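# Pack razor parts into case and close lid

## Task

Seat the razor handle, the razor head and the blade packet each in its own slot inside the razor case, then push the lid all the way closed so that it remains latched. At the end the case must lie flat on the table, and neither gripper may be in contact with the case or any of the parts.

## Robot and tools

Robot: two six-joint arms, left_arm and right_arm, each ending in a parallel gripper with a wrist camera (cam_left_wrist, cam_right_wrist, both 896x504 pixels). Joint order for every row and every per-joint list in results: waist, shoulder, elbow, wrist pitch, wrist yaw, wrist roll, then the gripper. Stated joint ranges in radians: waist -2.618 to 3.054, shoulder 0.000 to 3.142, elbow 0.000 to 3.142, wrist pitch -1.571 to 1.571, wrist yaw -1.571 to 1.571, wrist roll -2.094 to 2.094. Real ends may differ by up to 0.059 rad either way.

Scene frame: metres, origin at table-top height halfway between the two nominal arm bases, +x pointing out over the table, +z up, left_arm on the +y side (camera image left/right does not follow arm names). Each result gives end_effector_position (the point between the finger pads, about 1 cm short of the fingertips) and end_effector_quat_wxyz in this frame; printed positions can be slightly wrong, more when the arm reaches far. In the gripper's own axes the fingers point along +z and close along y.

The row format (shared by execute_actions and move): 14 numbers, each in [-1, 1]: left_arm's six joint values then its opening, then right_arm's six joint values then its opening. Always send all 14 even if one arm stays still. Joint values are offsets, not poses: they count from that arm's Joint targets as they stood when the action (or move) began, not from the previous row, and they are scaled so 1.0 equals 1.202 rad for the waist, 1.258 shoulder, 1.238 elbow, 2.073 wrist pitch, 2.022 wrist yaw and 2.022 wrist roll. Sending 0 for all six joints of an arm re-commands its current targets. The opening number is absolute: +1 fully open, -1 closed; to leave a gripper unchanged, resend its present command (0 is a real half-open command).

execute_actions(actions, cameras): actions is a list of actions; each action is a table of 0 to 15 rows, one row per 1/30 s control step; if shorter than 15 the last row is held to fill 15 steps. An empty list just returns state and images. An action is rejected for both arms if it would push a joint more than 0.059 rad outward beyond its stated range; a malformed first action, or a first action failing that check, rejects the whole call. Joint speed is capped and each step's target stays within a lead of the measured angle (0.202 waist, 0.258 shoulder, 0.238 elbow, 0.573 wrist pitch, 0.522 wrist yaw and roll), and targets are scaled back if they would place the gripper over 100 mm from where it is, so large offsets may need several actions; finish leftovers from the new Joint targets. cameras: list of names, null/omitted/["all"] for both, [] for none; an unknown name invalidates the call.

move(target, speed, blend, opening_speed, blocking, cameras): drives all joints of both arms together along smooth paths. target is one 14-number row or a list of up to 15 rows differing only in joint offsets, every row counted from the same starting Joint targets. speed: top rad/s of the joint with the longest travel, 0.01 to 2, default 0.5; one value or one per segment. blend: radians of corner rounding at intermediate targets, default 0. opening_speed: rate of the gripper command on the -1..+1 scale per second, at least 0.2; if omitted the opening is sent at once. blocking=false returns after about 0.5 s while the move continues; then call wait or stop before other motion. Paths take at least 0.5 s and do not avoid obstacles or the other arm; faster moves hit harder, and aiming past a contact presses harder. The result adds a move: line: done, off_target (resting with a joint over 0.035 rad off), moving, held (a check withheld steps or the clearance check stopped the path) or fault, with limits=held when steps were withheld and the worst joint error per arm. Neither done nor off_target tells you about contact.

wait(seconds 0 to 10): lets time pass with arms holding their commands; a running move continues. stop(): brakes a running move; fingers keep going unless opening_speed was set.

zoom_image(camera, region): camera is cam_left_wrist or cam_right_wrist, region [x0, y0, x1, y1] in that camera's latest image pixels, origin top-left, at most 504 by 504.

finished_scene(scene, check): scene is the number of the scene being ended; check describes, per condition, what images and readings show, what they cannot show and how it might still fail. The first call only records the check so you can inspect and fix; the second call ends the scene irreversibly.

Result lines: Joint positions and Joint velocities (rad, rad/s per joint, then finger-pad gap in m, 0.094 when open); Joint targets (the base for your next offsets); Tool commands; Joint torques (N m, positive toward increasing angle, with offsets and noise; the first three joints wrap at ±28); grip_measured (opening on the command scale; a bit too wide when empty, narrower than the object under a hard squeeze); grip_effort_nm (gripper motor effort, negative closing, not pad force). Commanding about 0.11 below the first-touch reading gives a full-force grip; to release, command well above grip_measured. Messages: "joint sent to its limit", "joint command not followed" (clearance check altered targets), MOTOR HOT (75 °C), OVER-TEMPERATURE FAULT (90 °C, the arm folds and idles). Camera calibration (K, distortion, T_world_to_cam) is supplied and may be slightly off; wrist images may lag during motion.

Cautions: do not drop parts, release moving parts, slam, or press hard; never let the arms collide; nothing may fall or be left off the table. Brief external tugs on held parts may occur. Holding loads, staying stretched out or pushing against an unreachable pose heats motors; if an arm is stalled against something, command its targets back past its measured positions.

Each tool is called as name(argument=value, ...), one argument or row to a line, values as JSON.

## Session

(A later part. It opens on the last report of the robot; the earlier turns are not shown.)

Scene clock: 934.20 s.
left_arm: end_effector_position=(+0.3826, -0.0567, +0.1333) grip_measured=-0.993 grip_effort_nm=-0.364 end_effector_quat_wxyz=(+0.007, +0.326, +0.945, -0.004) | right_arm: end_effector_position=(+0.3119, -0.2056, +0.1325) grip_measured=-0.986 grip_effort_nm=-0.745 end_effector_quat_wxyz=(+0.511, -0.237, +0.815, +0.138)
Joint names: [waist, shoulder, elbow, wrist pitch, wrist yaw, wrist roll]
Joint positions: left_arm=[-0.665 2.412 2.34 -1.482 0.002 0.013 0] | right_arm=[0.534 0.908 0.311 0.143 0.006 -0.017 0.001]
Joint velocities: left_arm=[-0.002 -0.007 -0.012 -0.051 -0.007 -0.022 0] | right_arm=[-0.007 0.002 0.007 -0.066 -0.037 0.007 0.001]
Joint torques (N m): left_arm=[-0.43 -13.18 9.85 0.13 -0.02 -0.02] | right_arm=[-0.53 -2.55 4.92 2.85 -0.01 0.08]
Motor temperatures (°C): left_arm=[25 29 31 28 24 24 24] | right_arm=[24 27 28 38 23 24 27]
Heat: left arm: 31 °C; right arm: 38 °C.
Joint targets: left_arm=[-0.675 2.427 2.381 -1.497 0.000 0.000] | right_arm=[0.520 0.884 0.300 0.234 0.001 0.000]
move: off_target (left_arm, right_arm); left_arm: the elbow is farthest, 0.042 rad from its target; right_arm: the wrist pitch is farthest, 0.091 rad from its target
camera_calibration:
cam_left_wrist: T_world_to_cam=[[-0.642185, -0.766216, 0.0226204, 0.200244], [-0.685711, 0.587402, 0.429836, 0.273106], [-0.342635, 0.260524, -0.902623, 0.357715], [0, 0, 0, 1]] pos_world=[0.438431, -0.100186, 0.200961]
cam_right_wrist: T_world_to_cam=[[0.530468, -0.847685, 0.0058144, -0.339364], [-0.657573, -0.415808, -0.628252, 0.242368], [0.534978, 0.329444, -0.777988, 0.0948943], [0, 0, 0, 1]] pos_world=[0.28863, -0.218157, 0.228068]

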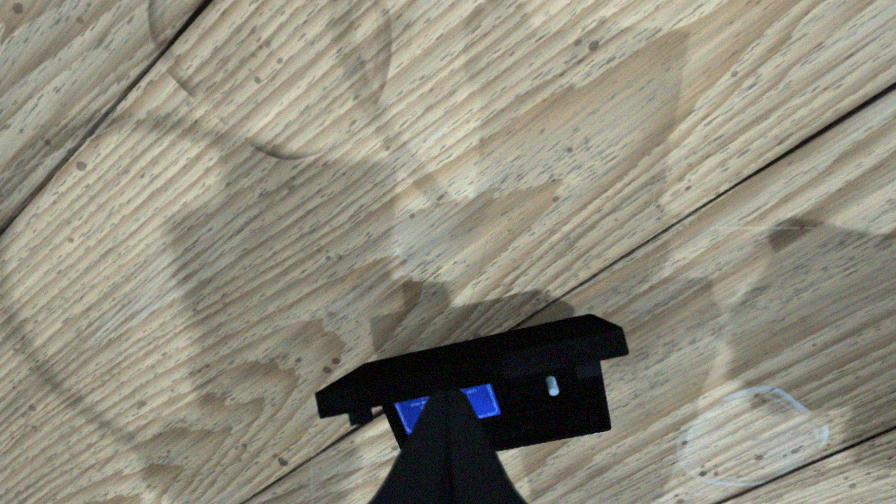

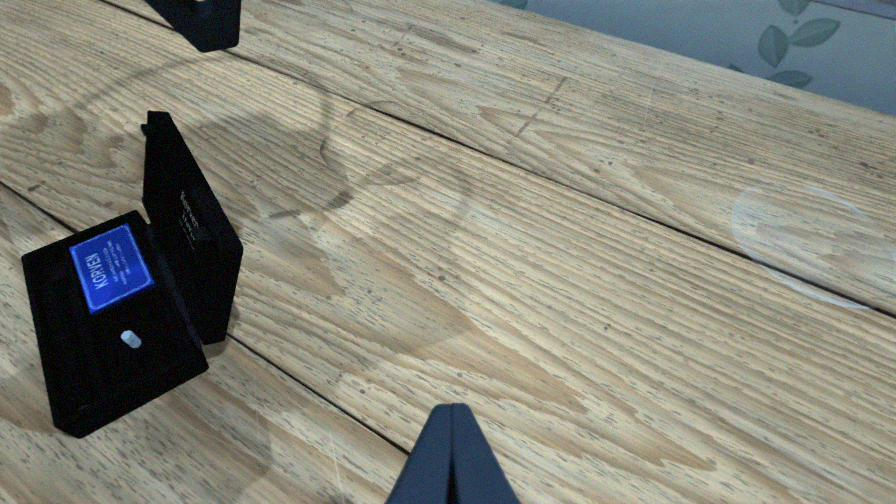

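move(
  target=[0,-0.002,-0.247,0.137,0,0,-1,0,0,0,0,0,0,-1],
  speed=0.2,
  cameras=["cam_right_wrist","cam_left_wrist"],
)

Scene clock: 943.17 s.
left_arm: end_effector_position=(+0.3834, -0.0570, +0.0708) grip_measured=-0.993 grip_effort_nm=-0.359 end_effector_quat_wxyz=(+0.004, +0.326, +0.945, -0.002) | right_arm: end_effector_position=(+0.3119, -0.2053, +0.1328) grip_measured=-0.986 grip_effort_nm=-0.740 end_effector_quat_wxyz=(+0.512, -0.237, +0.814, +0.138)
Joint names: [waist, shoulder, elbow, wrist pitch, wrist yaw, wrist roll]
Joint positions: left_arm=[-0.665 2.412 2.091 -1.242 0.001 0.013 0] | right_arm=[0.534 0.908 0.311 0.145 0.005 -0.017 0.001]
Joint velocities: left_arm=[-0.007 -0.017 0.002 -0.051 0.007 -0.037 0.001] | right_arm=[-0.007 -0.017 -0.012 -0.007 -0.022 0.007 -0.001]
Joint torques (N m): left_arm=[-0.5 -13.57 5.01 0.58 -0.01 -0.06] | right_arm=[-0.57 -2.48 4.92 2.85 -0.02 0.1]
Motor temperatures (°C): left_arm=[25 31 31 28 24 24 24] | right_arm=[24 27 28 39 23 24 27]
Heat: left arm: 31 °C; right arm: 39 °C.
Joint targets: left_arm=[-0.675 2.425 2.075 -1.213 0.000 0.000] | right_arm=[0.520 0.884 0.300 0.234 0.001 0.000]
move: off_target (right_arm); right_arm: the wrist pitch is farthest, 0.089 rad from its target
camera_calibration:
cam_left_wrist: T_world_to_cam=[[-0.642056, -0.766357, 0.0214522, 0.201996], [-0.683479, 0.584848, 0.436817, 0.299215], [-0.347304, 0.265799, -0.899294, 0.303534], [0, 0, 0, 1]] pos_world=[0.439619, -0.100874, 0.137931]
cam_right_wrist: T_world_to_cam=[[0.531631, -0.846961, 0.00515208, -0.339219], [-0.656402, -0.415847, -0.629451, 0.242502], [0.535262, 0.331254, -0.777023, 0.0952089], [0, 0, 0, 1]] pos_world=[0.288557, -0.218, 0.22837]

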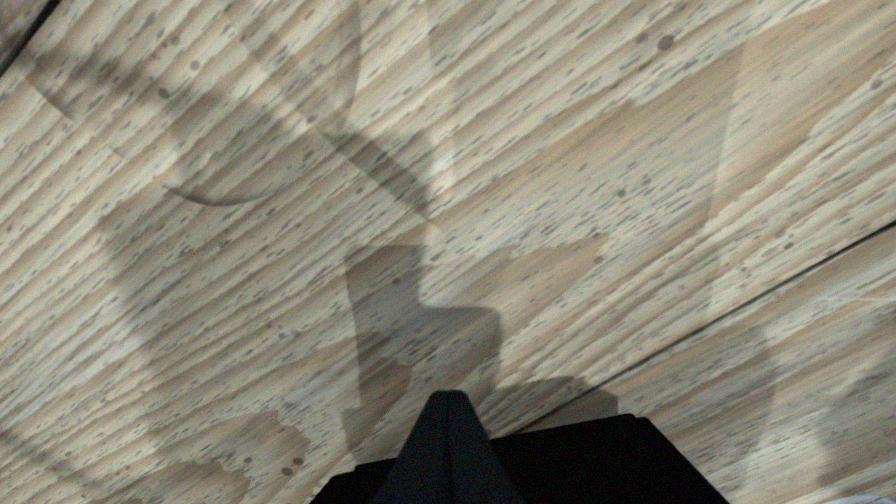

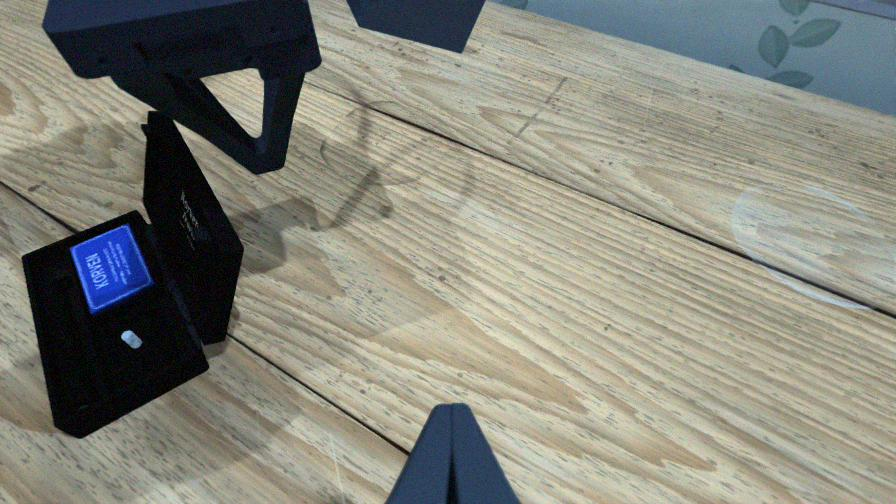

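move(
  target=[
    [-0.0125,-0.0874,-0.1656,0.042,0,0,-1,0,0,0,0,0,0,-1],
    [-0.0275,-0.1701,-0.3053,0.0753,0,0,-1,0,0,0,0,0,0,-1],
  ],
  speed=0.15,
  blend=0.03,
)

Scene clock: 980.97 s.
left_arm: end_effector_position=(+0.3354, -0.0329, +0.0510) grip_measured=-0.993 grip_effort_nm=-0.354 end_effector_quat_wxyz=(-0.016, +0.339, +0.941, +0.010) | right_arm: end_effector_position=(+0.3119, -0.2053, +0.1328) grip_measured=-0.986 grip_effort_nm=-0.740 end_effector_quat_wxyz=(+0.512, -0.237, +0.814, +0.138)
Joint names: [waist, shoulder, elbow, wrist pitch, wrist yaw, wrist roll]
Joint positions: left_arm=[-0.693 2.243 1.718 -1.082 -0.008 0.013 0] | right_arm=[0.534 0.908 0.311 0.145 0.005 -0.017 0.001]
Joint velocities: left_arm=[0.002 0.002 0.002 -0.066 -0.051 -0.022 0] | right_arm=[0.007 0.007 -0.012 -0.007 -0.051 0.007 0]
Joint torques (N m): left_arm=[-0.96 -15.66 4.45 0.43 -0.03 -0.05] | right_arm=[-0.55 -2.54 4.97 2.84 -0.01 0.07]
Motor temperatures (°C): left_arm=[25 35 30 27 24 24 24] | right_arm=[24 27 28 42 23 24 27]
Heat: left arm: 35 °C; right arm: 42 °C.
Joint targets: left_arm=[-0.708 2.211 1.697 -1.057 0.000 0.000] | right_arm=[0.520 0.884 0.300 0.234 0.001 0.000]
move: off_target (right_arm); right_arm: the wrist pitch is farthest, 0.089 rad from its target
camera_calibration:
cam_left_wrist: T_world_to_cam=[[-0.662545, -0.748885, 0.0143489, 0.197859], [-0.653801, 0.587558, 0.476781, 0.249051], [-0.365485, 0.306507, -0.878905, 0.269021], [0, 0, 0, 1]] pos_world=[0.392243, -0.0806152, 0.114862]
cam_right_wrist: T_world_to_cam=[[0.531631, -0.846961, 0.00515208, -0.339219], [-0.656402, -0.415847, -0.629451, 0.242502], [0.535262, 0.331254, -0.777023, 0.0952089], [0, 0, 0, 1]] pos_world=[0.288557, -0.218, 0.22837]

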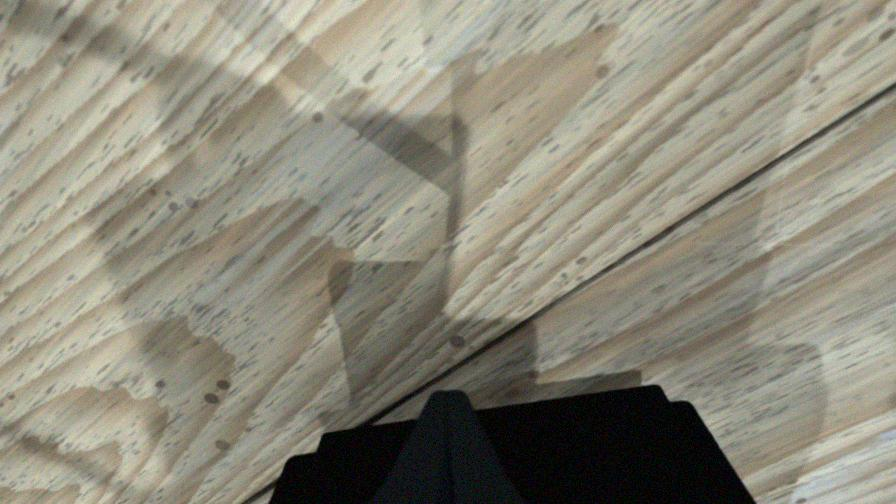

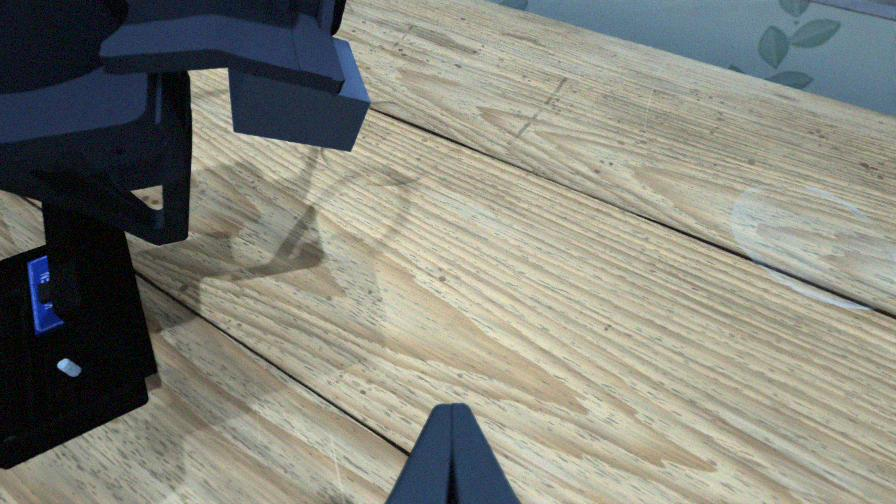

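zoom_image(
  camera="cam_right_wrist",
  region=[0, 100, 250, 500],
)

Scaled by 1.260 from the camera's 896x504 image, which has a finer 1280x720 frame.

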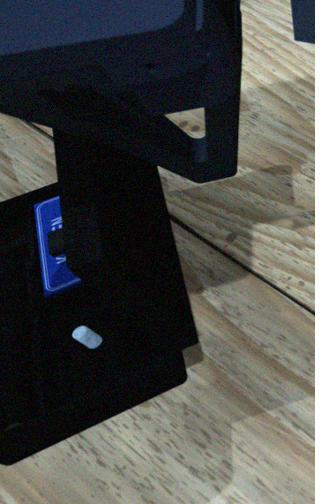

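move(
  target=[-0.0141,-0.1,-0.1228,0.0323,0,0,-1,0,0,0,0,0,0,-1],
  speed=0.1,
)

zoom_image(
  camera="cam_right_wrist",
  region=[0, 100, 250, 500],
)

Scene clock: 997.30 s.
left_arm: end_effector_position=(+0.3125, -0.0263, +0.0595) grip_measured=-0.993 grip_effort_nm=-0.359 end_effector_quat_wxyz=(-0.004, +0.348, +0.937, +0.002) | right_arm: end_effector_position=(+0.3119, -0.2053, +0.1328) grip_measured=-0.986 grip_effort_nm=-0.750 end_effector_quat_wxyz=(+0.512, -0.237, +0.814, +0.138)
Joint names: [waist, shoulder, elbow, wrist pitch, wrist yaw, wrist roll]
Joint positions: left_arm=[-0.713 2.125 1.562 -1.018 -0.001 0.013 0] | right_arm=[0.534 0.908 0.311 0.145 0.005 -0.017 0.001]
Joint velocities: left_arm=[-0.012 -0.002 0.007 -0.007 -0.022 -0.051 -0.001] | right_arm=[-0.022 -0.002 0.012 -0.022 0.007 0.037 0]
Joint torques (N m): left_arm=[-0.58 -15.41 4.85 0.5 0 -0.05] | right_arm=[-0.57 -2.51 4.92 2.84 -0.01 0.08]
Motor temperatures (°C): left_arm=[25 34 30 27 24 24 24] | right_arm=[24 27 28 44 23 24 27]
Heat: left arm: 34 °C; right arm: 44 °C.
Joint targets: left_arm=[-0.725 2.085 1.545 -0.990 0.000 0.000] | right_arm=[0.520 0.884 0.300 0.234 0.001 0.000]
move: off_target (left_arm, right_arm); left_arm: the shoulder is farthest, 0.040 rad from its target; right_arm: the wrist pitch is farthest, 0.089 rad from its target
camera_calibration:
cam_left_wrist: T_world_to_cam=[[-0.677483, -0.735245, 0.0207877, 0.192113], [-0.649064, 0.610891, 0.453353, 0.226679], [-0.346024, 0.293646, -0.891089, 0.260452], [0, 0, 0, 1]] pos_world=[0.367405, -0.0737072, 0.125327]
cam_right_wrist: T_world_to_cam=[[0.531631, -0.846961, 0.00515208, -0.339219], [-0.656402, -0.415847, -0.629451, 0.242502], [0.535262, 0.331254, -0.777023, 0.0952089], [0, 0, 0, 1]] pos_world=[0.288557, -0.218, 0.22837]

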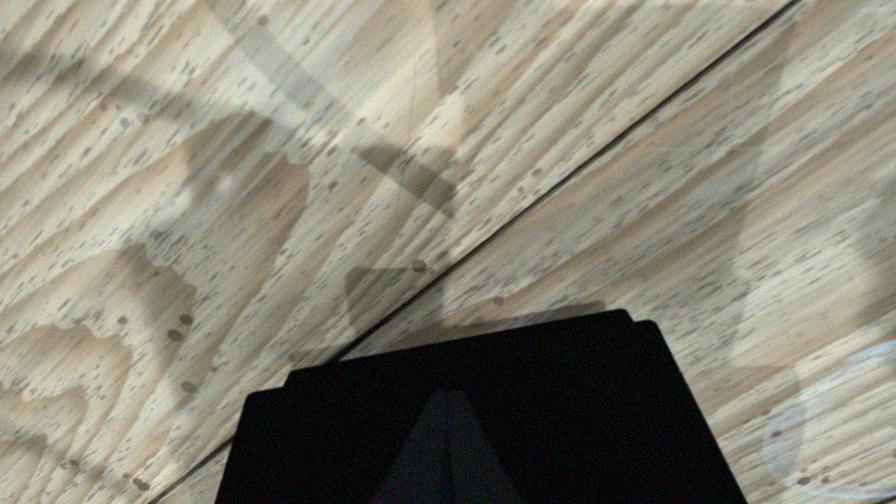

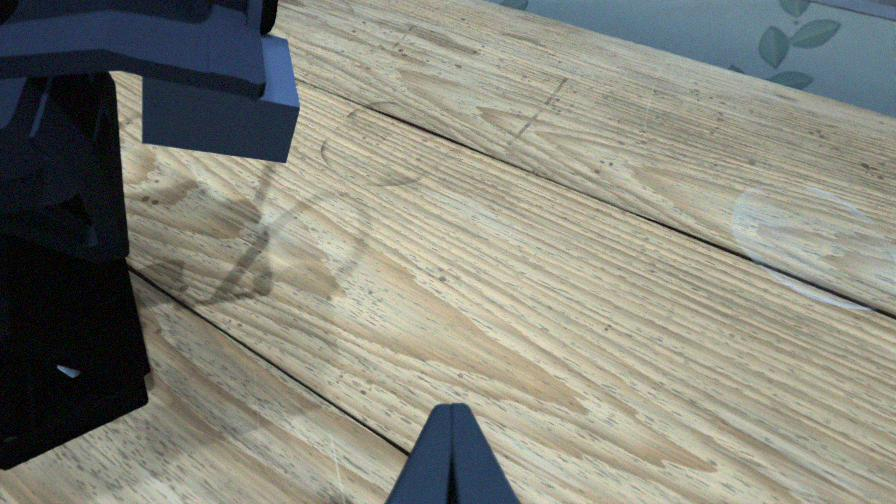

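Scaled by 1.260 from the camera's 896x504 image, which has a finer 1280x720 frame.

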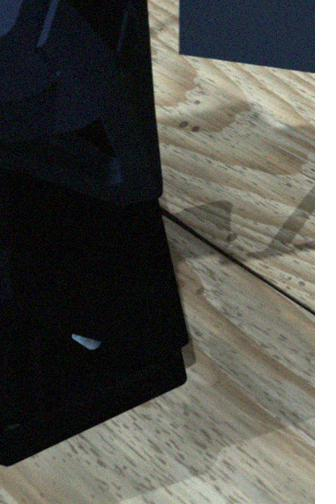

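move(
  target=[-0.0166,-0.1073,-0.21,0.0603,0,0,-1,0,0,0,0,0,0,-1],
  speed=0.1,
)

zoom_image(
  camera="cam_right_wrist",
  region=[0, 100, 250, 500],
)

Scene clock: 1013.00 s.
left_arm: end_effector_position=(+0.2747, -0.0035, +0.0473) grip_measured=-0.993 grip_effort_nm=-0.354 end_effector_quat_wxyz=(-0.004, +0.357, +0.934, +0.003) | right_arm: end_effector_position=(+0.3119, -0.2053, +0.1328) grip_measured=-0.986 grip_effort_nm=-0.740 end_effector_quat_wxyz=(+0.512, -0.237, +0.814, +0.138)
Joint names: [waist, shoulder, elbow, wrist pitch, wrist yaw, wrist roll]
Joint positions: left_arm=[-0.733 1.988 1.301 -0.893 -0.002 0.013 0] | right_arm=[0.534 0.908 0.311 0.145 0.005 -0.017 0.001]
Joint velocities: left_arm=[-0.007 -0.002 -0.007 0.007 -0.095 -0.007 0] | right_arm=[0.002 -0.007 0.007 0.007 -0.022 0.007 -0.001]
Joint torques (N m): left_arm=[-0.5 -13.74 4.56 0.52 -0.03 -0.06] | right_arm=[-0.55 -2.52 4.97 2.84 -0.02 0.08]
Motor temperatures (°C): left_arm=[25 33 30 27 24 24 24] | right_arm=[24 27 28 45 23 24 27]
Heat: left arm: 33 °C; right arm: 45 °C.
Joint targets: left_arm=[-0.745 1.950 1.285 -0.865 0.000 0.000] | right_arm=[0.520 0.884 0.300 0.234 0.001 0.000]
move: off_target (left_arm, right_arm); left_arm: the shoulder is farthest, 0.038 rad from its target; right_arm: the wrist pitch is farthest, 0.089 rad from its target
camera_calibration:
cam_left_wrist: T_world_to_cam=[[-0.69204, -0.721602, 0.0192558, 0.187701], [-0.637202, 0.623197, 0.453431, 0.190505], [-0.339197, 0.301522, -0.891084, 0.227927], [0, 0, 0, 1]] pos_world=[0.328599, -0.0520016, 0.113107]
cam_right_wrist: T_world_to_cam=[[0.531631, -0.846961, 0.00515208, -0.339219], [-0.656402, -0.415847, -0.629451, 0.242502], [0.535262, 0.331254, -0.777023, 0.0952089], [0, 0, 0, 1]] pos_world=[0.288557, -0.218, 0.22837]

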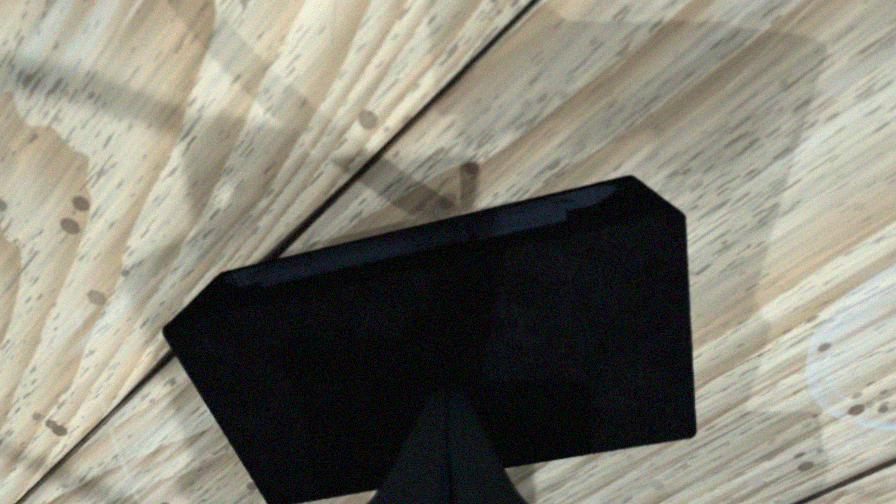

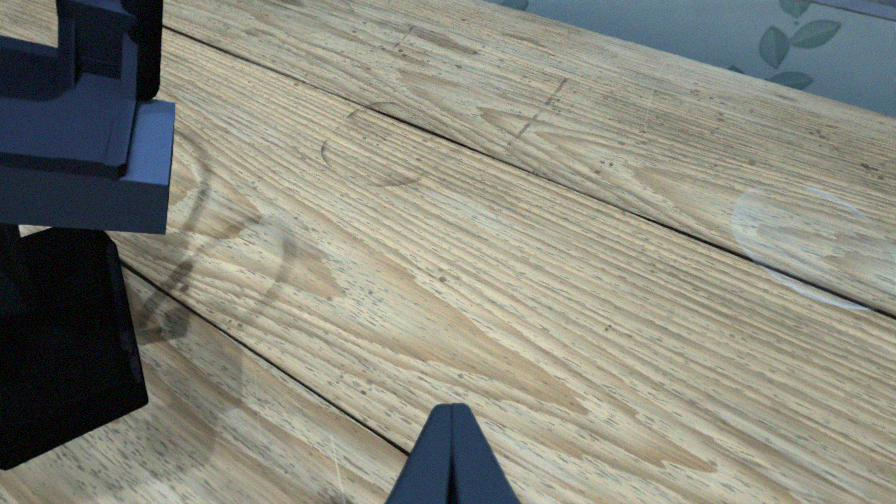

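Scaled by 1.260 from the camera's 896x504 image, which has a finer 1280x720 frame.

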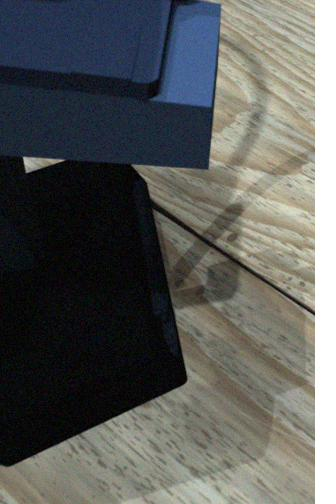

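move(
  target=[0.109,-0.307,-0.376,0.198,0,0,-1,0,0,0,0,0,0,-1],
  speed=0.4,
)

zoom_image(
  camera="cam_right_wrist",
  region=[0, 180, 200, 500],
)

Scene clock: 1025.00 s.
left_arm: end_effector_position=(+0.2753, +0.0449, +0.0669) grip_measured=-0.994 grip_effort_nm=-0.359 end_effector_quat_wxyz=(+0.152, +0.299, +0.941, -0.046) | right_arm: end_effector_position=(+0.3121, -0.2052, +0.1332) grip_measured=-0.986 grip_effort_nm=-0.740 end_effector_quat_wxyz=(+0.512, -0.237, +0.814, +0.139)
Joint names: [waist, shoulder, elbow, wrist pitch, wrist yaw, wrist roll]
Joint positions: left_arm=[-0.618 1.592 0.836 -0.496 -0.001 0.013 0] | right_arm=[0.534 0.908 0.311 0.146 0.005 -0.017 0.001]
Joint velocities: left_arm=[0.012 0.002 -0.022 0.037 -0.022 0.007 0] | right_arm=[0.012 0.002 -0.017 0.007 -0.037 -0.022 0.001]
Joint torques (N m): left_arm=[0.4 -9.31 4.9 1.42 0 -0.05] | right_arm=[-0.57 -2.51 4.92 2.83 -0.01 0.08]
Motor temperatures (°C): left_arm=[25 35 30 27 24 24 24] | right_arm=[24 26 28 46 23 24 27]
Heat: left arm: 35 °C; right arm: 46 °C.
Joint targets: left_arm=[-0.614 1.564 0.820 -0.454 0.000 0.000] | right_arm=[0.520 0.884 0.300 0.234 0.001 0.000]
move: off_target (left_arm, right_arm); left_arm: the wrist pitch is farthest, 0.042 rad from its target; right_arm: the wrist pitch is farthest, 0.088 rad from its target
camera_calibration:
cam_left_wrist: T_world_to_cam=[[-0.608057, -0.79388, 0.00454713, 0.203694], [-0.785422, 0.602394, 0.142247, 0.214422], [-0.115667, 0.0829231, -0.989821, 0.185918], [0, 0, 0, 1]] pos_world=[0.313774, 0.0171248, 0.152598]
cam_right_wrist: T_world_to_cam=[[0.531624, -0.846965, 0.00516344, -0.339222], [-0.655579, -0.41534, -0.630642, 0.242854], [0.536276, 0.331879, -0.776057, 0.0950536], [0, 0, 0, 1]] pos_world=[0.288574, -0.217989, 0.228672]

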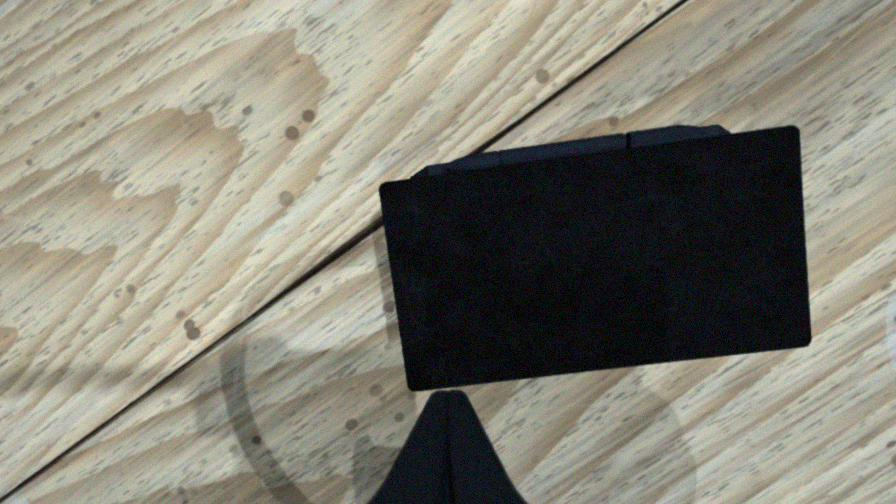

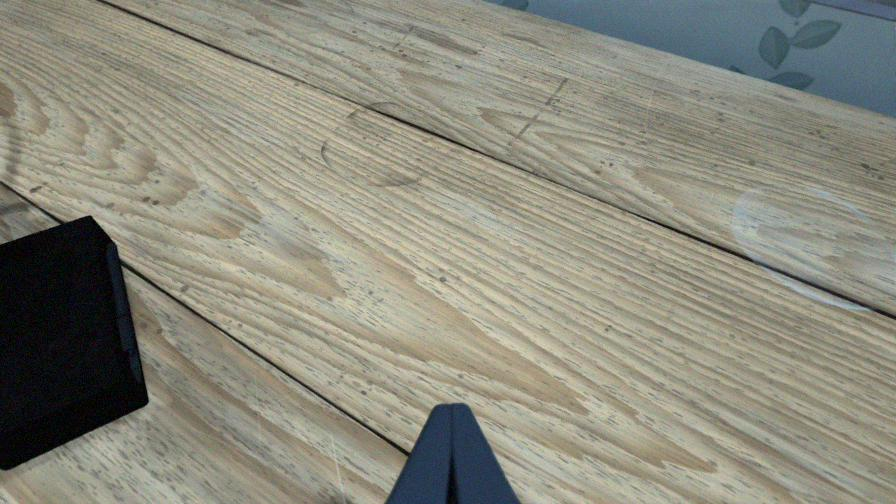

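Scaled by 1.575 from the camera's 896x504 image, which has a finer 1280x720 frame.

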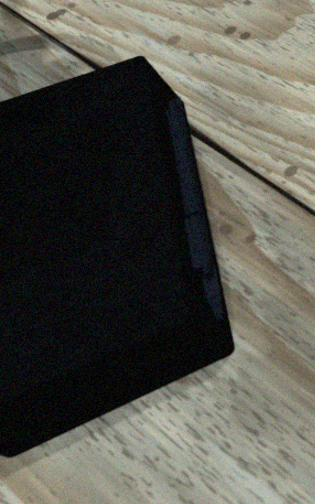

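move(
  target=[-0.1298,0.2671,0.2868,-0.1838,0,0,-1,0,0,0,0,0,0,-1],
  speed=0.3,
)

zoom_image(
  camera="cam_left_wrist",
  region=[200, 100, 700, 500],
)

Scene clock: 1045.63 s.
left_arm: end_effector_position=(+0.2426, +0.0065, +0.0415) grip_measured=-0.994 grip_effort_nm=-0.359 end_effector_quat_wxyz=(-0.002, +0.376, +0.927, -0.001) | right_arm: end_effector_position=(+0.3121, -0.2052, +0.1332) grip_measured=-0.986 grip_effort_nm=-0.740 end_effector_quat_wxyz=(+0.512, -0.237, +0.814, +0.139)
Joint names: [waist, shoulder, elbow, wrist pitch, wrist yaw, wrist roll]
Joint positions: left_arm=[-0.773 1.89 1.136 -0.82 0.002 0.013 0] | right_arm=[0.534 0.908 0.311 0.146 0.005 -0.017 0.001]
Joint velocities: left_arm=[0.002 -0.017 -0.007 0.007 -0.007 0.007 0] | right_arm=[-0.002 0.012 0.002 -0.007 -0.007 -0.037 0]
Joint torques (N m): left_arm=[-0.4 -8.62 8.99 0.07 -0.02 -0.04] | right_arm=[-0.57 -2.51 4.92 2.84 -0.02 0.08]
Motor temperatures (°C): left_arm=[25 32 30 28 24 24 24] | right_arm=[24 26 28 48 23 24 27]
Heat: left arm: 32 °C; right arm: 48 °C.
Joint targets: left_arm=[-0.770 1.900 1.175 -0.835 0.000 0.000] | right_arm=[0.520 0.884 0.300 0.234 0.001 0.000]
move: off_target (left_arm, right_arm); left_arm: the elbow is farthest, 0.040 rad from its target; right_arm: the wrist pitch is farthest, 0.088 rad from its target
camera_calibration:
cam_left_wrist: T_world_to_cam=[[-0.720269, -0.693294, 0.0235632, 0.179236], [-0.61245, 0.651496, 0.447725, 0.160503], [-0.325756, 0.308051, -0.893861, 0.205696], [0, 0, 0, 1]] pos_world=[0.294405, -0.0436688, 0.107779]
cam_right_wrist: T_world_to_cam=[[0.531624, -0.846965, 0.00516344, -0.339222], [-0.655579, -0.41534, -0.630642, 0.242854], [0.536276, 0.331879, -0.776057, 0.0950536], [0, 0, 0, 1]] pos_world=[0.288574, -0.217989, 0.228672]

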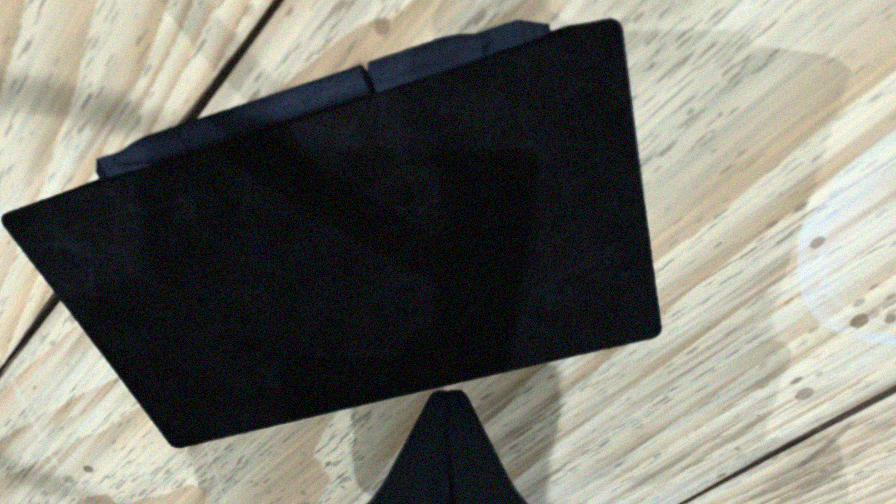

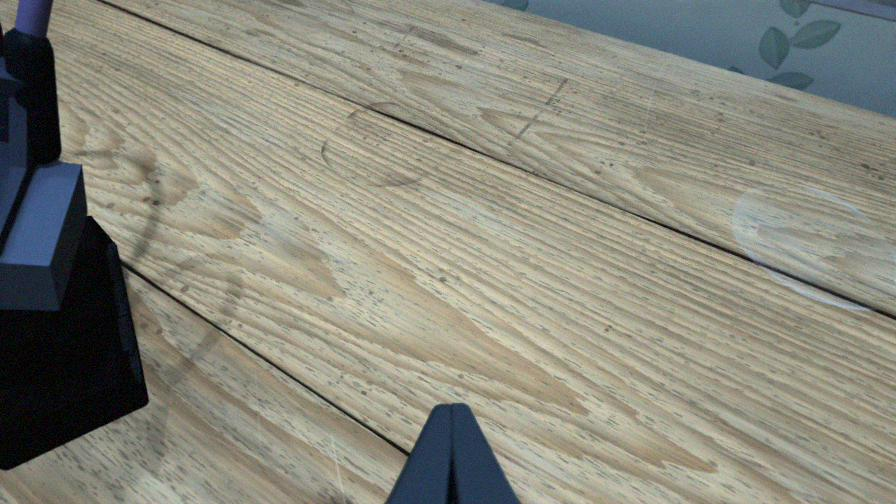

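Scaled by 1.008 from the camera's 896x504 image, which has a finer 1280x720 frame.

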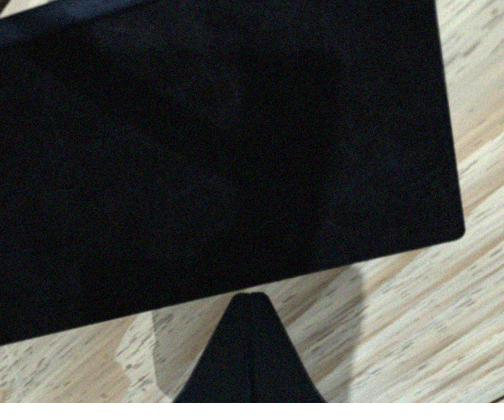

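move(
  target=[0.006,0.0215,0.0404,-0.012,0,0,-1,0,0,0,0,0,0,-1],
  speed=0.2,
  cameras=["cam_left_wrist"],
)

Scene clock: 1058.10 s.
left_arm: end_effector_position=(+0.2498, +0.0000, +0.0452) grip_measured=-0.994 grip_effort_nm=-0.359 end_effector_quat_wxyz=(-0.001, +0.376, +0.927, +0.000) | right_arm: end_effector_position=(+0.3119, -0.2050, +0.1332) grip_measured=-0.986 grip_effort_nm=-0.745 end_effector_quat_wxyz=(+0.512, -0.238, +0.813, +0.139)
Joint names: [waist, shoulder, elbow, wrist pitch, wrist yaw, wrist roll]
Joint positions: left_arm=[-0.773 1.915 1.186 -0.844 0.001 0.013 0] | right_arm=[0.534 0.908 0.311 0.146 0.003 -0.017 0.001]
Joint velocities: left_arm=[0.007 -0.002 -0.002 0.022 -0.051 -0.007 0.001] | right_arm=[-0.012 -0.002 0.007 -0.095 -0.051 -0.007 0]
Joint torques (N m): left_arm=[0.28 -8.64 8.94 0.07 -0.01 -0.05] | right_arm=[-0.55 -2.55 4.88 2.83 -0.01 0.08]
Motor temperatures (°C): left_arm=[25 31 30 27 24 24 24] | right_arm=[24 26 28 49 23 24 27]
Heat: left arm: 31 °C; right arm: 49 °C.
Joint targets: left_arm=[-0.763 1.927 1.225 -0.860 0.000 0.000] | right_arm=[0.520 0.884 0.300 0.234 0.001 0.000]
move: off_target (left_arm, right_arm); left_arm: the elbow is farthest, 0.039 rad from its target; right_arm: the wrist pitch is farthest, 0.088 rad from its target
camera_calibration:
cam_left_wrist: T_world_to_cam=[[-0.720321, -0.693293, 0.0219591, 0.179963], [-0.613417, 0.651472, 0.446435, 0.167781], [-0.323816, 0.308107, -0.894547, 0.212847], [0, 0, 0, 1]] pos_world=[0.301474, -0.0501173, 0.111546]
Images, in order (width x height): cam_left_wrist 896x504.

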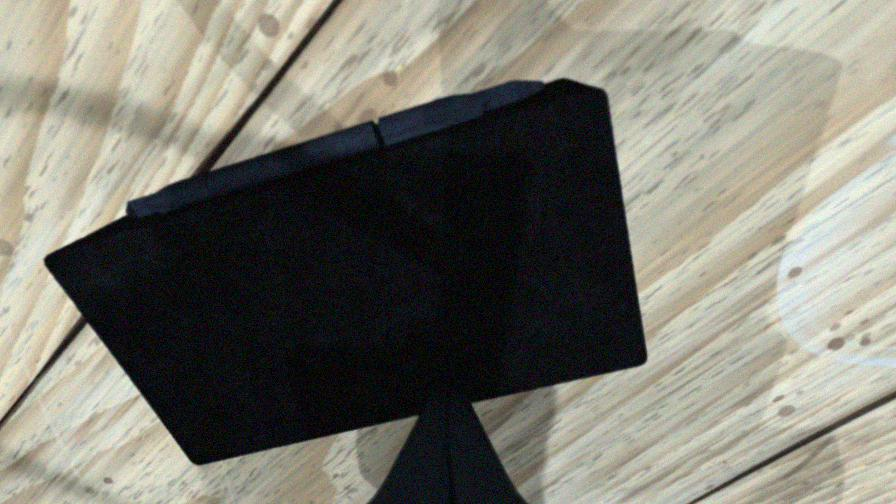

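move(
  target=[
    [0,0.02,-0.05,0.015,0,0,-1,0,0,0,0,0,0,-1],
    [0,0.06,-0.08,0.025,0,0,-1,0,0,0,0,0,0,-1],
  ],
  speed=0.08,
)

zoom_image(
  camera="cam_right_wrist",
  region=[0, 180, 200, 500],
)

Scene clock: 1071.13 s.
left_arm: end_effector_position=(+0.2473, +0.0024, +0.0376) grip_measured=-0.994 grip_effort_nm=-0.359 end_effector_quat_wxyz=(-0.009, +0.376, +0.927, +0.003) | right_arm: end_effector_position=(+0.3119, -0.2050, +0.1332) grip_measured=-0.986 grip_effort_nm=-0.745 end_effector_quat_wxyz=(+0.512, -0.238, +0.813, +0.139)
Joint names: [waist, shoulder, elbow, wrist pitch, wrist yaw, wrist roll]
Joint positions: left_arm=[-0.773 1.931 1.175 -0.834 0.001 0.013 0] | right_arm=[0.534 0.908 0.311 0.146 0.003 -0.017 0.001]
Joint velocities: left_arm=[-0.012 -0.002 0.002 -0.037 -0.007 0.022 0] | right_arm=[0.012 -0.002 -0.002 0.022 0.051 0.007 0.002]
Joint torques (N m): left_arm=[0.27 -4.22 1.66 0.47 0 -0.06] | right_arm=[-0.53 -2.55 4.92 2.83 -0.03 0.07]
Motor temperatures (°C): left_arm=[25 31 31 27 24 24 24] | right_arm=[24 26 28 50 23 24 27]
Heat: left arm: 31 °C; right arm: 50 °C.
Joint targets: left_arm=[-0.763 2.002 1.126 -0.808 0.000 0.000] | right_arm=[0.520 0.884 0.300 0.234 0.001 0.000]
move: off_target (left_arm, right_arm); left_arm: the shoulder is farthest, 0.071 rad from its target; right_arm: the wrist pitch is farthest, 0.088 rad from its target
camera_calibration:
cam_left_wrist: T_world_to_cam=[[-0.720047, -0.693552, 0.0227504, 0.179874], [-0.607851, 0.646209, 0.461444, 0.166237], [-0.334737, 0.318433, -0.886877, 0.206937], [0, 0, 0, 1]] pos_world=[0.299835, -0.0485673, 0.102726]
cam_right_wrist: T_world_to_cam=[[0.532794, -0.846233, 0.004494, -0.339075], [-0.655227, -0.415885, -0.630648, 0.242636], [0.535544, 0.333061, -0.776056, 0.0955228], [0, 0, 0, 1]] pos_world=[0.288483, -0.217842, 0.228673]

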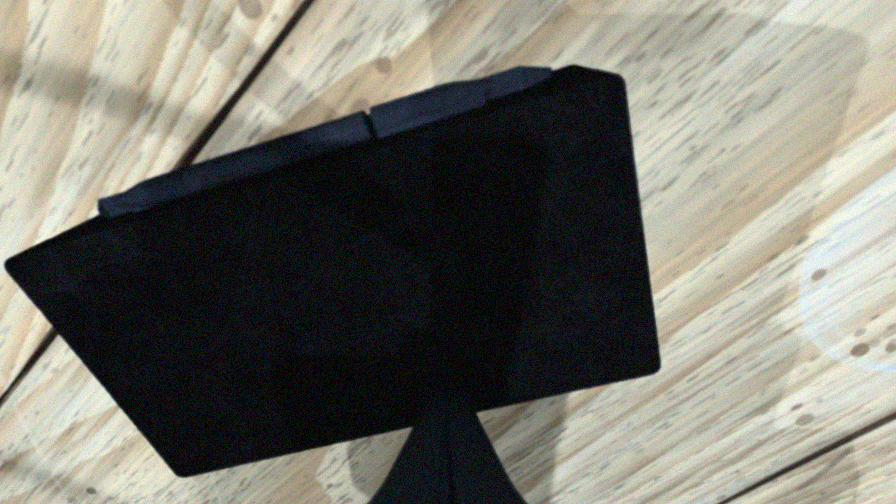

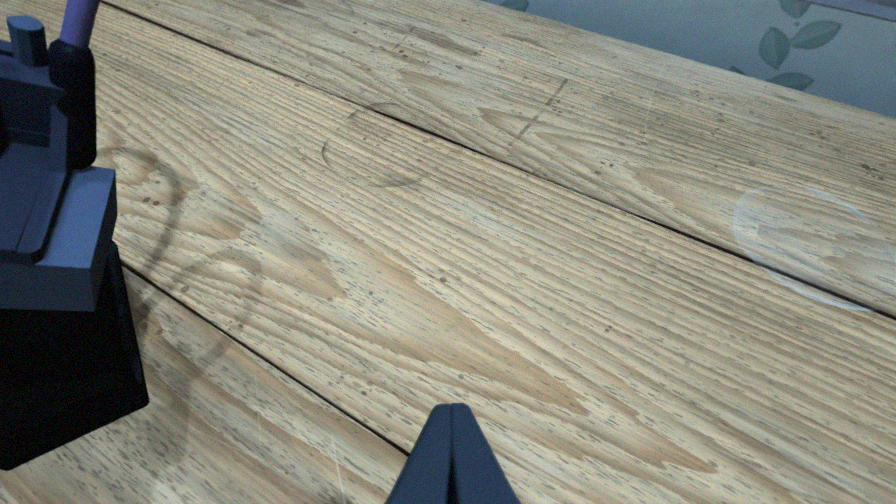

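Scaled by 1.575 from the camera's 896x504 image, which has a finer 1280x720 frame.

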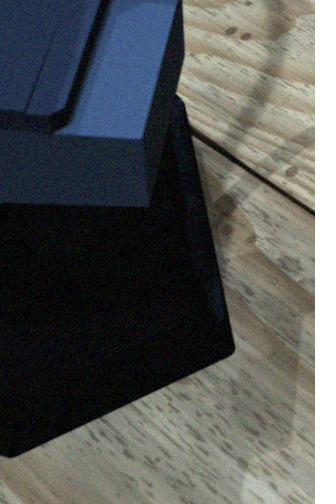

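move(
  target=[0,0.09,-0.045,0.025,0,0,-1,0,0,0,0,0,0,-1],
  speed=0.08,
  cameras=["cam_left_wrist"],
)

Scene clock: 1077.33 s.
left_arm: end_effector_position=(+0.2468, +0.0029, +0.0360) grip_measured=-0.994 grip_effort_nm=-0.354 end_effector_quat_wxyz=(-0.010, +0.376, +0.927, +0.004) | right_arm: end_effector_position=(+0.3119, -0.2050, +0.1332) grip_measured=-0.986 grip_effort_nm=-0.745 end_effector_quat_wxyz=(+0.512, -0.238, +0.813, +0.139)
Joint names: [waist, shoulder, elbow, wrist pitch, wrist yaw, wrist roll]
Joint positions: left_arm=[-0.773 1.935 1.172 -0.83 0.001 0.013 0] | right_arm=[0.534 0.908 0.311 0.146 0.003 -0.017 0.001]
Joint velocities: left_arm=[0.027 0.022 -0.017 -0.022 0.022 0.007 0.001] | right_arm=[-0.027 0.012 -0.007 -0.007 0.022 0.022 0]
Joint torques (N m): left_arm=[0.34 3.75 -1.59 1.05 -0.03 -0.06] | right_arm=[-0.53 -2.55 4.92 2.84 -0.01 0.08]
Motor temperatures (°C): left_arm=[25 31 30 27 24 24 24] | right_arm=[24 26 28 50 23 24 27]
Heat: left arm: 31 °C; right arm: 50 °C.
Joint targets: left_arm=[-0.763 2.115 1.070 -0.756 0.000 0.000] | right_arm=[0.520 0.884 0.300 0.234 0.001 0.000]
move: off_target (left_arm, right_arm); left_arm: the shoulder is farthest, 0.181 rad from its target; right_arm: the wrist pitch is farthest, 0.088 rad from its target
camera_calibration:
cam_left_wrist: T_world_to_cam=[[-0.719996, -0.6936, 0.0228936, 0.179857], [-0.606819, 0.645234, 0.464159, 0.165948], [-0.336713, 0.320301, -0.885456, 0.205579], [0, 0, 0, 1]] pos_world=[0.299418, -0.0481733, 0.100887]
Images, in order (width x height): cam_left_wrist 896x504.

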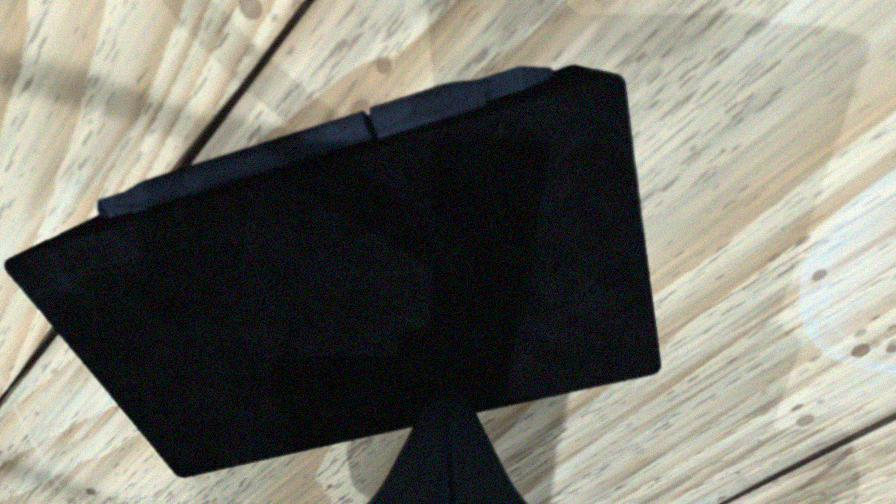

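move(
  target=[0,0.05,-0.03,0.02,0,0,-1,0,0,0,0,0,0,-1],
  speed=0.08,
  cameras=[],
)

Scene clock: 1083.30 s.
left_arm: end_effector_position=(+0.2466, +0.0030, +0.0355) grip_measured=-0.994 grip_effort_nm=-0.354 end_effector_quat_wxyz=(-0.011, +0.376, +0.927, +0.004) | right_arm: end_effector_position=(+0.3119, -0.2050, +0.1332) grip_measured=-0.986 grip_effort_nm=-0.745 end_effector_quat_wxyz=(+0.512, -0.238, +0.813, +0.139)
Joint names: [waist, shoulder, elbow, wrist pitch, wrist yaw, wrist roll]
Joint positions: left_arm=[-0.773 1.936 1.172 -0.83 0.001 0.013 0] | right_arm=[0.534 0.908 0.311 0.146 0.003 -0.017 0.001]
Joint velocities: left_arm=[0.002 0.012 0.002 -0.022 -0.022 -0.037 -0.001] | right_arm=[0.017 -0.012 0.022 -0.007 -0.007 -0.022 0]
Joint torques (N m): left_arm=[0.23 6.52 -3.44 1.41 -0.03 -0.06] | right_arm=[-0.55 -2.54 4.88 2.83 0 0.07]
Motor temperatures (°C): left_arm=[25 30 30 27 24 24 24] | right_arm=[24 26 28 50 23 24 27]
Heat: left arm: 30 °C; right arm: 50 °C.
Joint targets: left_arm=[-0.764 2.150 1.049 -0.728 -0.001 0.001] | right_arm=[0.520 0.884 0.300 0.234 0.001 0.000]
move: off_target (left_arm, right_arm); left_arm: the shoulder is farthest, 0.242 rad from its target; right_arm: the wrist pitch is farthest, 0.088 rad from its target
No camera images: "cameras" was empty.

move(
  target=[
    [0,-0.23,0.125,-0.054,0,0,-1,0,0,0,0,0,0,-1],
    [0.125,-0.466,-0.185,0.132,0,0,-1,0,0,0,0,0,0,-1],
  ],
  speed=[0.2,0.4],
)

zoom_image(
  camera="cam_right_wrist",
  region=[0, 180, 200, 500],
)

zoom_image(
  camera="cam_left_wrist",
  region=[370, 60, 830, 410],
)

Scene clock: 1097.67 s.
left_arm: end_effector_position=(+0.2765, +0.0470, +0.0665) grip_measured=-0.994 grip_effort_nm=-0.359 end_effector_quat_wxyz=(+0.151, +0.296, +0.942, -0.045) | right_arm: end_effector_position=(+0.3119, -0.2050, +0.1332) grip_measured=-0.986 grip_effort_nm=-0.755 end_effector_quat_wxyz=(+0.512, -0.238, +0.813, +0.139)
Joint names: [waist, shoulder, elbow, wrist pitch, wrist yaw, wrist roll]
Joint positions: left_arm=[-0.61 1.594 0.836 -0.496 -0.001 0.013 0] | right_arm=[0.534 0.908 0.311 0.146 0.003 -0.017 0.001]
Joint velocities: left_arm=[0.002 0.002 -0.007 0.051 0.007 -0.022 0.001] | right_arm=[-0.012 -0.002 -0.012 0.022 -0.007 -0.007 -0.003]
Joint torques (N m): left_arm=[0.21 -9.4 4.78 1.44 0 -0.05] | right_arm=[-0.55 -2.52 4.96 2.83 -0.01 0.07]
Motor temperatures (°C): left_arm=[25 30 30 28 24 24 24] | right_arm=[24 26 28 51 23 24 27]
Heat: left arm: 30 °C; right arm: 51 °C.
Joint targets: left_arm=[-0.613 1.564 0.820 -0.454 -0.001 0.001] | right_arm=[0.520 0.884 0.300 0.234 0.001 0.000]
move: off_target (left_arm, right_arm); left_arm: the wrist pitch is farthest, 0.042 rad from its target; right_arm: the wrist pitch is farthest, 0.088 rad from its target
camera_calibration:
cam_left_wrist: T_world_to_cam=[[-0.601945, -0.798524, 0.00462555, 0.204682], [-0.789837, 0.596229, 0.143764, 0.215607], [-0.117557, 0.0828843, -0.989601, 0.185938], [0, 0, 0, 1]] pos_world=[0.31536, 0.019481, 0.152061]
cam_right_wrist: T_world_to_cam=[[0.532794, -0.846233, 0.004494, -0.339075], [-0.655227, -0.415885, -0.630648, 0.242636], [0.535544, 0.333061, -0.776056, 0.0955228], [0, 0, 0, 1]] pos_world=[0.288483, -0.217842, 0.228673]

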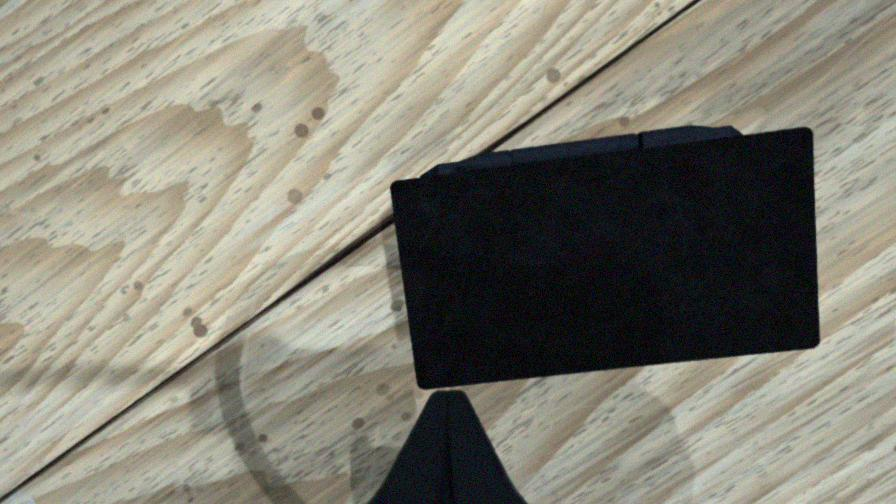

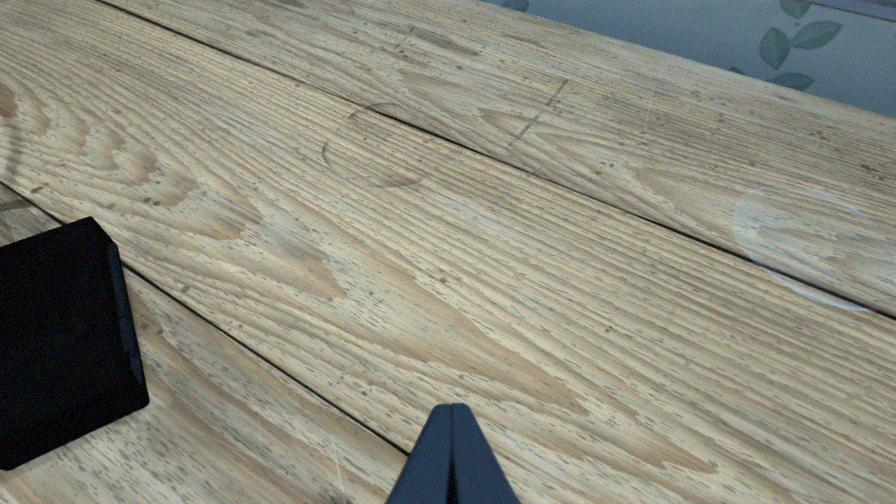

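Scaled by 1.575 from the camera's 896x504 image, which has a finer 1280x720 frame.

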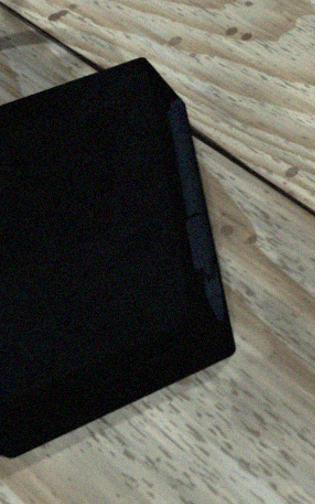

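Scaled by 1.096 from the camera's 896x504 image, which has a finer 1280x720 frame.

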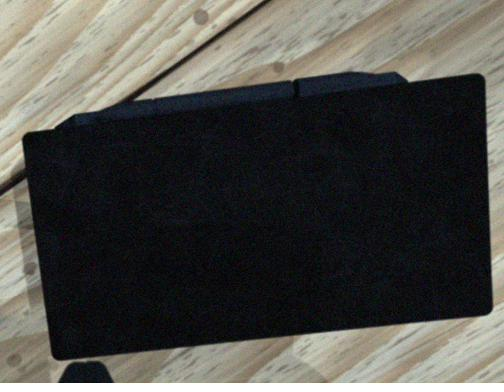

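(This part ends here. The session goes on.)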